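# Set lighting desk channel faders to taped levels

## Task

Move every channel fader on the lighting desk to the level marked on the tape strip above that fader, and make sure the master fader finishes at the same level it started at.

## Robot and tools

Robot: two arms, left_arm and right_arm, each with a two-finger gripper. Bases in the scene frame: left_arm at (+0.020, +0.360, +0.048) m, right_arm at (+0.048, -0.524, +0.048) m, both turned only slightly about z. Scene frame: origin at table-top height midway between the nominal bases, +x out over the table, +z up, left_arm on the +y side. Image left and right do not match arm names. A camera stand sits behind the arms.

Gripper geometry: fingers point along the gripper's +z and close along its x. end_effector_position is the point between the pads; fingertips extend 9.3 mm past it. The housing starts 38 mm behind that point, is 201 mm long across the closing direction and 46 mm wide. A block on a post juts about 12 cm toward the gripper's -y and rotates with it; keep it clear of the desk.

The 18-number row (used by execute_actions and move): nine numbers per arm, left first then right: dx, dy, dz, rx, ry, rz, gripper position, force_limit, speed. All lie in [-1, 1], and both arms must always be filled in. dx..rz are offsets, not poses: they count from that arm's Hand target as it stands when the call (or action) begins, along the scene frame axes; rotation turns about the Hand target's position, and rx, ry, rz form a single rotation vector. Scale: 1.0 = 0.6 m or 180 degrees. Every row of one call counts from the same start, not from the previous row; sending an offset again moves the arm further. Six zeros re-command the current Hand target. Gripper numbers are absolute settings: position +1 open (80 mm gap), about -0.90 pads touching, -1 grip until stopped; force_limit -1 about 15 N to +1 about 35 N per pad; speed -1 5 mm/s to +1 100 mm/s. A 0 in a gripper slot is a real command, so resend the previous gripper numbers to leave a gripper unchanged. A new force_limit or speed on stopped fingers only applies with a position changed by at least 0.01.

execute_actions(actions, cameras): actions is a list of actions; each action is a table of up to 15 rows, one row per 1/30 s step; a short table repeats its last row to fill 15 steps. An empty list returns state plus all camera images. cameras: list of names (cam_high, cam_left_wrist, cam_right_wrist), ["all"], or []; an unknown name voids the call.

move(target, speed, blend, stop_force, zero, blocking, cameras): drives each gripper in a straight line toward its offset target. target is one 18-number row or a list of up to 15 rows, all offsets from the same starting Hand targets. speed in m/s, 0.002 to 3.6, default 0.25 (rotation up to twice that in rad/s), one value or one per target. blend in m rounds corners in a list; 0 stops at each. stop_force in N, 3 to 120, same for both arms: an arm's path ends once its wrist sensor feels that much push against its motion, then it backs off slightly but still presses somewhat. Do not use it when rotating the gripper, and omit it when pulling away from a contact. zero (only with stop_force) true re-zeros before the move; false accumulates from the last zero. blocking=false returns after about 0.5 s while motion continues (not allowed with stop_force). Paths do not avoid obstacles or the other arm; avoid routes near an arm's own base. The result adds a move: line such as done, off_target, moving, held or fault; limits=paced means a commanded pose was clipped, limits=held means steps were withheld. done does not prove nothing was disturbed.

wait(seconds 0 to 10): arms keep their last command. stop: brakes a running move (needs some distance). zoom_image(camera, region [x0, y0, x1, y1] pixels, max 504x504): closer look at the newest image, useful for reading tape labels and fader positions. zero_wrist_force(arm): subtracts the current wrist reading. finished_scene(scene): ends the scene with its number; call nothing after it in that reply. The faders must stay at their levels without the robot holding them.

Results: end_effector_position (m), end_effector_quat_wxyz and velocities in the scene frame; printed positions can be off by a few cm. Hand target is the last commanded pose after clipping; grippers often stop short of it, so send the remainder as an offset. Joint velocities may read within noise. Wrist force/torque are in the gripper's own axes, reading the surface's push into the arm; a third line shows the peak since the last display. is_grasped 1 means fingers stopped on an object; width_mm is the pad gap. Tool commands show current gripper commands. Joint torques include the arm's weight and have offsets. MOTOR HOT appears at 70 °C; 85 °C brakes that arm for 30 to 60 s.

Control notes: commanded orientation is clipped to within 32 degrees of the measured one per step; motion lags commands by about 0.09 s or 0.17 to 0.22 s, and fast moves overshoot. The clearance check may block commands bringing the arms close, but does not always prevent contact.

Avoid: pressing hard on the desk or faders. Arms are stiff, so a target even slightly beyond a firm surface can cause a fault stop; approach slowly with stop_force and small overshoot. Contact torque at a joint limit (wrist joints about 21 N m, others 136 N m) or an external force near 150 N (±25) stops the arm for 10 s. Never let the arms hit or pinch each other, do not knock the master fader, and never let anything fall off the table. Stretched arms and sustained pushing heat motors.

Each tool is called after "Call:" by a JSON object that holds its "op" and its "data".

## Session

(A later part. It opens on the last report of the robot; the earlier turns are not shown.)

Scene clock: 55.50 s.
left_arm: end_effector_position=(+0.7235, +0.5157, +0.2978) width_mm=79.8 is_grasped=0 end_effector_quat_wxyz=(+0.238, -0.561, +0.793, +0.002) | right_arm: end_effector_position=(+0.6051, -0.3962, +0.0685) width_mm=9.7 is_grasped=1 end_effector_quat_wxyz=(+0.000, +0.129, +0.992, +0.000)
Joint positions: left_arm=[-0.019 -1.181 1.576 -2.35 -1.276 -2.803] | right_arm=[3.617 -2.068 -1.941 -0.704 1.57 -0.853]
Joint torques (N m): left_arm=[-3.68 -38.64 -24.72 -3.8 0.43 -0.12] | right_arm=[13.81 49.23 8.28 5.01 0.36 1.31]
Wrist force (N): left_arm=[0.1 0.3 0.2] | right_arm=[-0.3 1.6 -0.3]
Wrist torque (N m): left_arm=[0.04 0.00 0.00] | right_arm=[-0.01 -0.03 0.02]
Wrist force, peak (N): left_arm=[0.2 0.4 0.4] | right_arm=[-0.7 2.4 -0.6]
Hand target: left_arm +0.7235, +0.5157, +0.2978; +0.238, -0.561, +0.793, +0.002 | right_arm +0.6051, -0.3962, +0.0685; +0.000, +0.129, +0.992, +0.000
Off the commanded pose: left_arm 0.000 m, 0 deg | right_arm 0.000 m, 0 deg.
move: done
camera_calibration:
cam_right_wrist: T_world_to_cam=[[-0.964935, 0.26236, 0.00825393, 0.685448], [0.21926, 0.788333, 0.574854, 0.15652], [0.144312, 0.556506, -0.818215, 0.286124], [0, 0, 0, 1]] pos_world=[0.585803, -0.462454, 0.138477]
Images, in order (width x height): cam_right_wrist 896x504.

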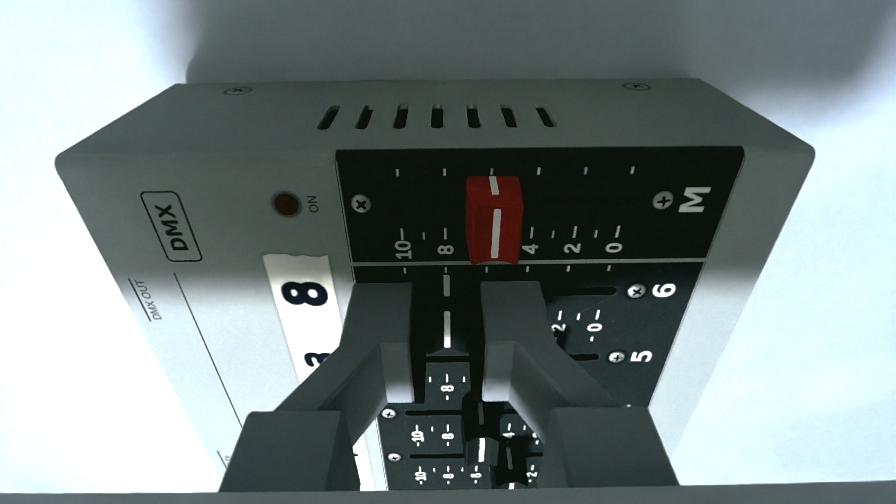

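Call:
{"op": "move", "data": {"target": [[0,0,0,0,0,0,0.996,1,1,0,0,0,0,0,0,-0.47,-1,0.2],[0,0,0,0,0,0,0.996,1,1,0,0,0.06,0,0,0,-0.47,-1,0.2],[0,0,0,0,0,0,0.996,1,1,-0.0163,0.0207,0.2475,0,0,0,-0.47,-1,0.2]], "speed": [0.1,0.25,0.35], "blend": [0,0.015,0], "cameras": ["cam_right_wrist"]}}

Call:
{"op": "zoom_image", "data": {"camera": "cam_right_wrist", "region": [330, 0, 580, 140]}}

Call:
{"op": "zoom_image", "data": {"camera": "cam_right_wrist", "region": [330, 140, 580, 280]}}

Scene clock: 57.57 s.
left_arm: end_effector_position=(+0.7235, +0.5157, +0.2978) width_mm=79.8 is_grasped=0 end_effector_quat_wxyz=(+0.238, -0.561, +0.793, +0.002) | right_arm: end_effector_position=(+0.5953, -0.3838, +0.2169) width_mm=18.3 is_grasped=0 end_effector_quat_wxyz=(+0.000, +0.129, +0.992, +0.000)
Joint positions: left_arm=[-0.019 -1.181 1.576 -2.35 -1.276 -2.803] | right_arm=[3.645 -1.822 -1.821 -1.069 1.57 -0.825]
Joint torques (N m): left_arm=[-3.98 -39.24 -24.23 -3.86 0.41 -0.15] | right_arm=[13.68 43.66 33.35 -0.12 0.4 1.6]
Wrist force (N): left_arm=[0.1 0.0 0.1] | right_arm=[0.2 -0.6 0.2]
Wrist torque (N m): left_arm=[0.01 -0.01 0.00] | right_arm=[-0.07 0.02 -0.02]
Wrist force, peak (N): left_arm=[-0.1 0.5 0.2] | right_arm=[0.8 -0.3 -2.0]
Hand target: left_arm +0.7235, +0.5157, +0.2978; +0.238, -0.561, +0.793, +0.002 | right_arm +0.5953, -0.3838, +0.2170; +0.000, +0.129, +0.992, +0.000
Off the commanded pose: left_arm 0.000 m, 0 deg | right_arm 0.000 m, 0 deg.
move: done
camera_calibration:
cam_right_wrist: T_world_to_cam=[[-0.964945, 0.262324, 0.00814062, 0.671536], [0.219153, 0.788302, 0.574936, 0.0636089], [0.144403, 0.556566, -0.818158, 0.402019], [0, 0, 0, 1]] pos_world=[0.576002, -0.450054, 0.286878]
Images, in order (width x height): cam_right_wrist 896x504.

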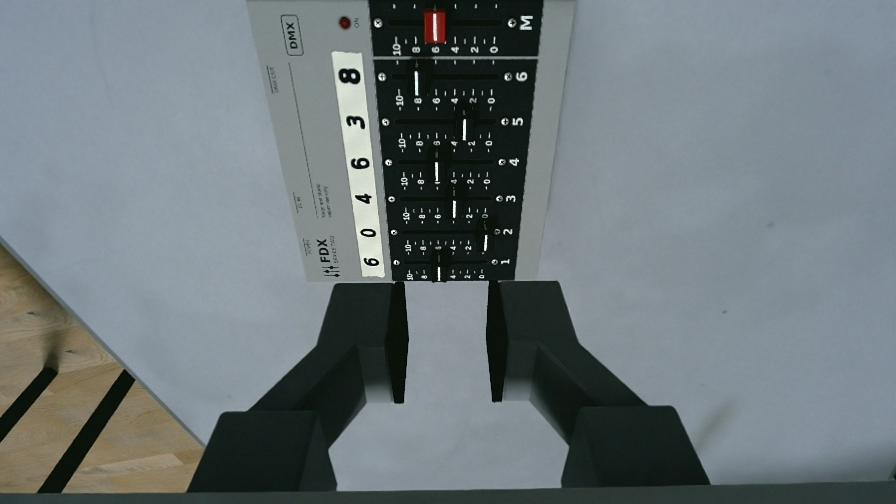

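Scaled by 2.016 from the camera's 896x504 image, which has a finer 1280x720 frame.

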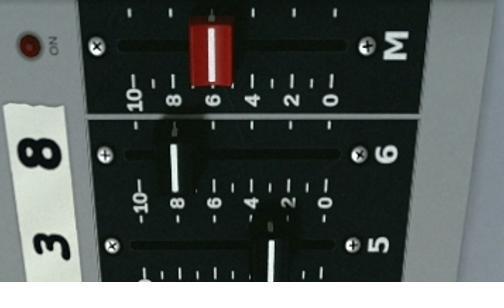

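Scaled by 2.016 from the camera's 896x504 image, which has a finer 1280x720 frame.

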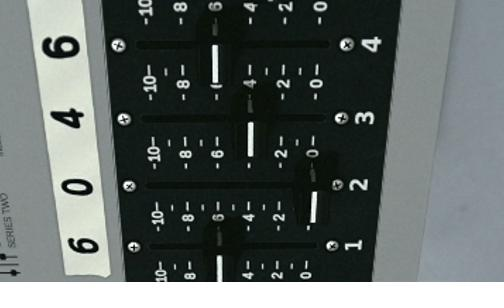

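Call:
{"op": "zoom_image", "data": {"camera": "cam_right_wrist", "region": [390, 200, 510, 290]}}

Call:
{"op": "zoom_image", "data": {"camera": "cam_right_wrist", "region": [390, 130, 510, 220]}}

Scaled by 4.200 from the camera's 896x504 image, which has a finer 1280x720 frame.

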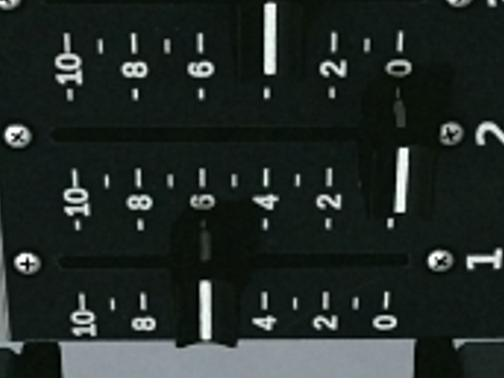

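Scaled by 4.200 from the camera's 896x504 image, which has a finer 1280x720 frame.

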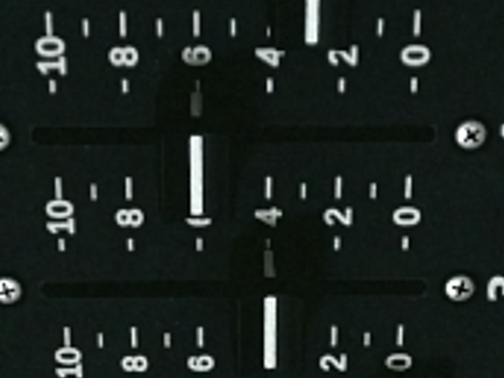

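Call:
{"op": "finished_scene", "data": {"scene": 2}}

The scene is finished: the task was done.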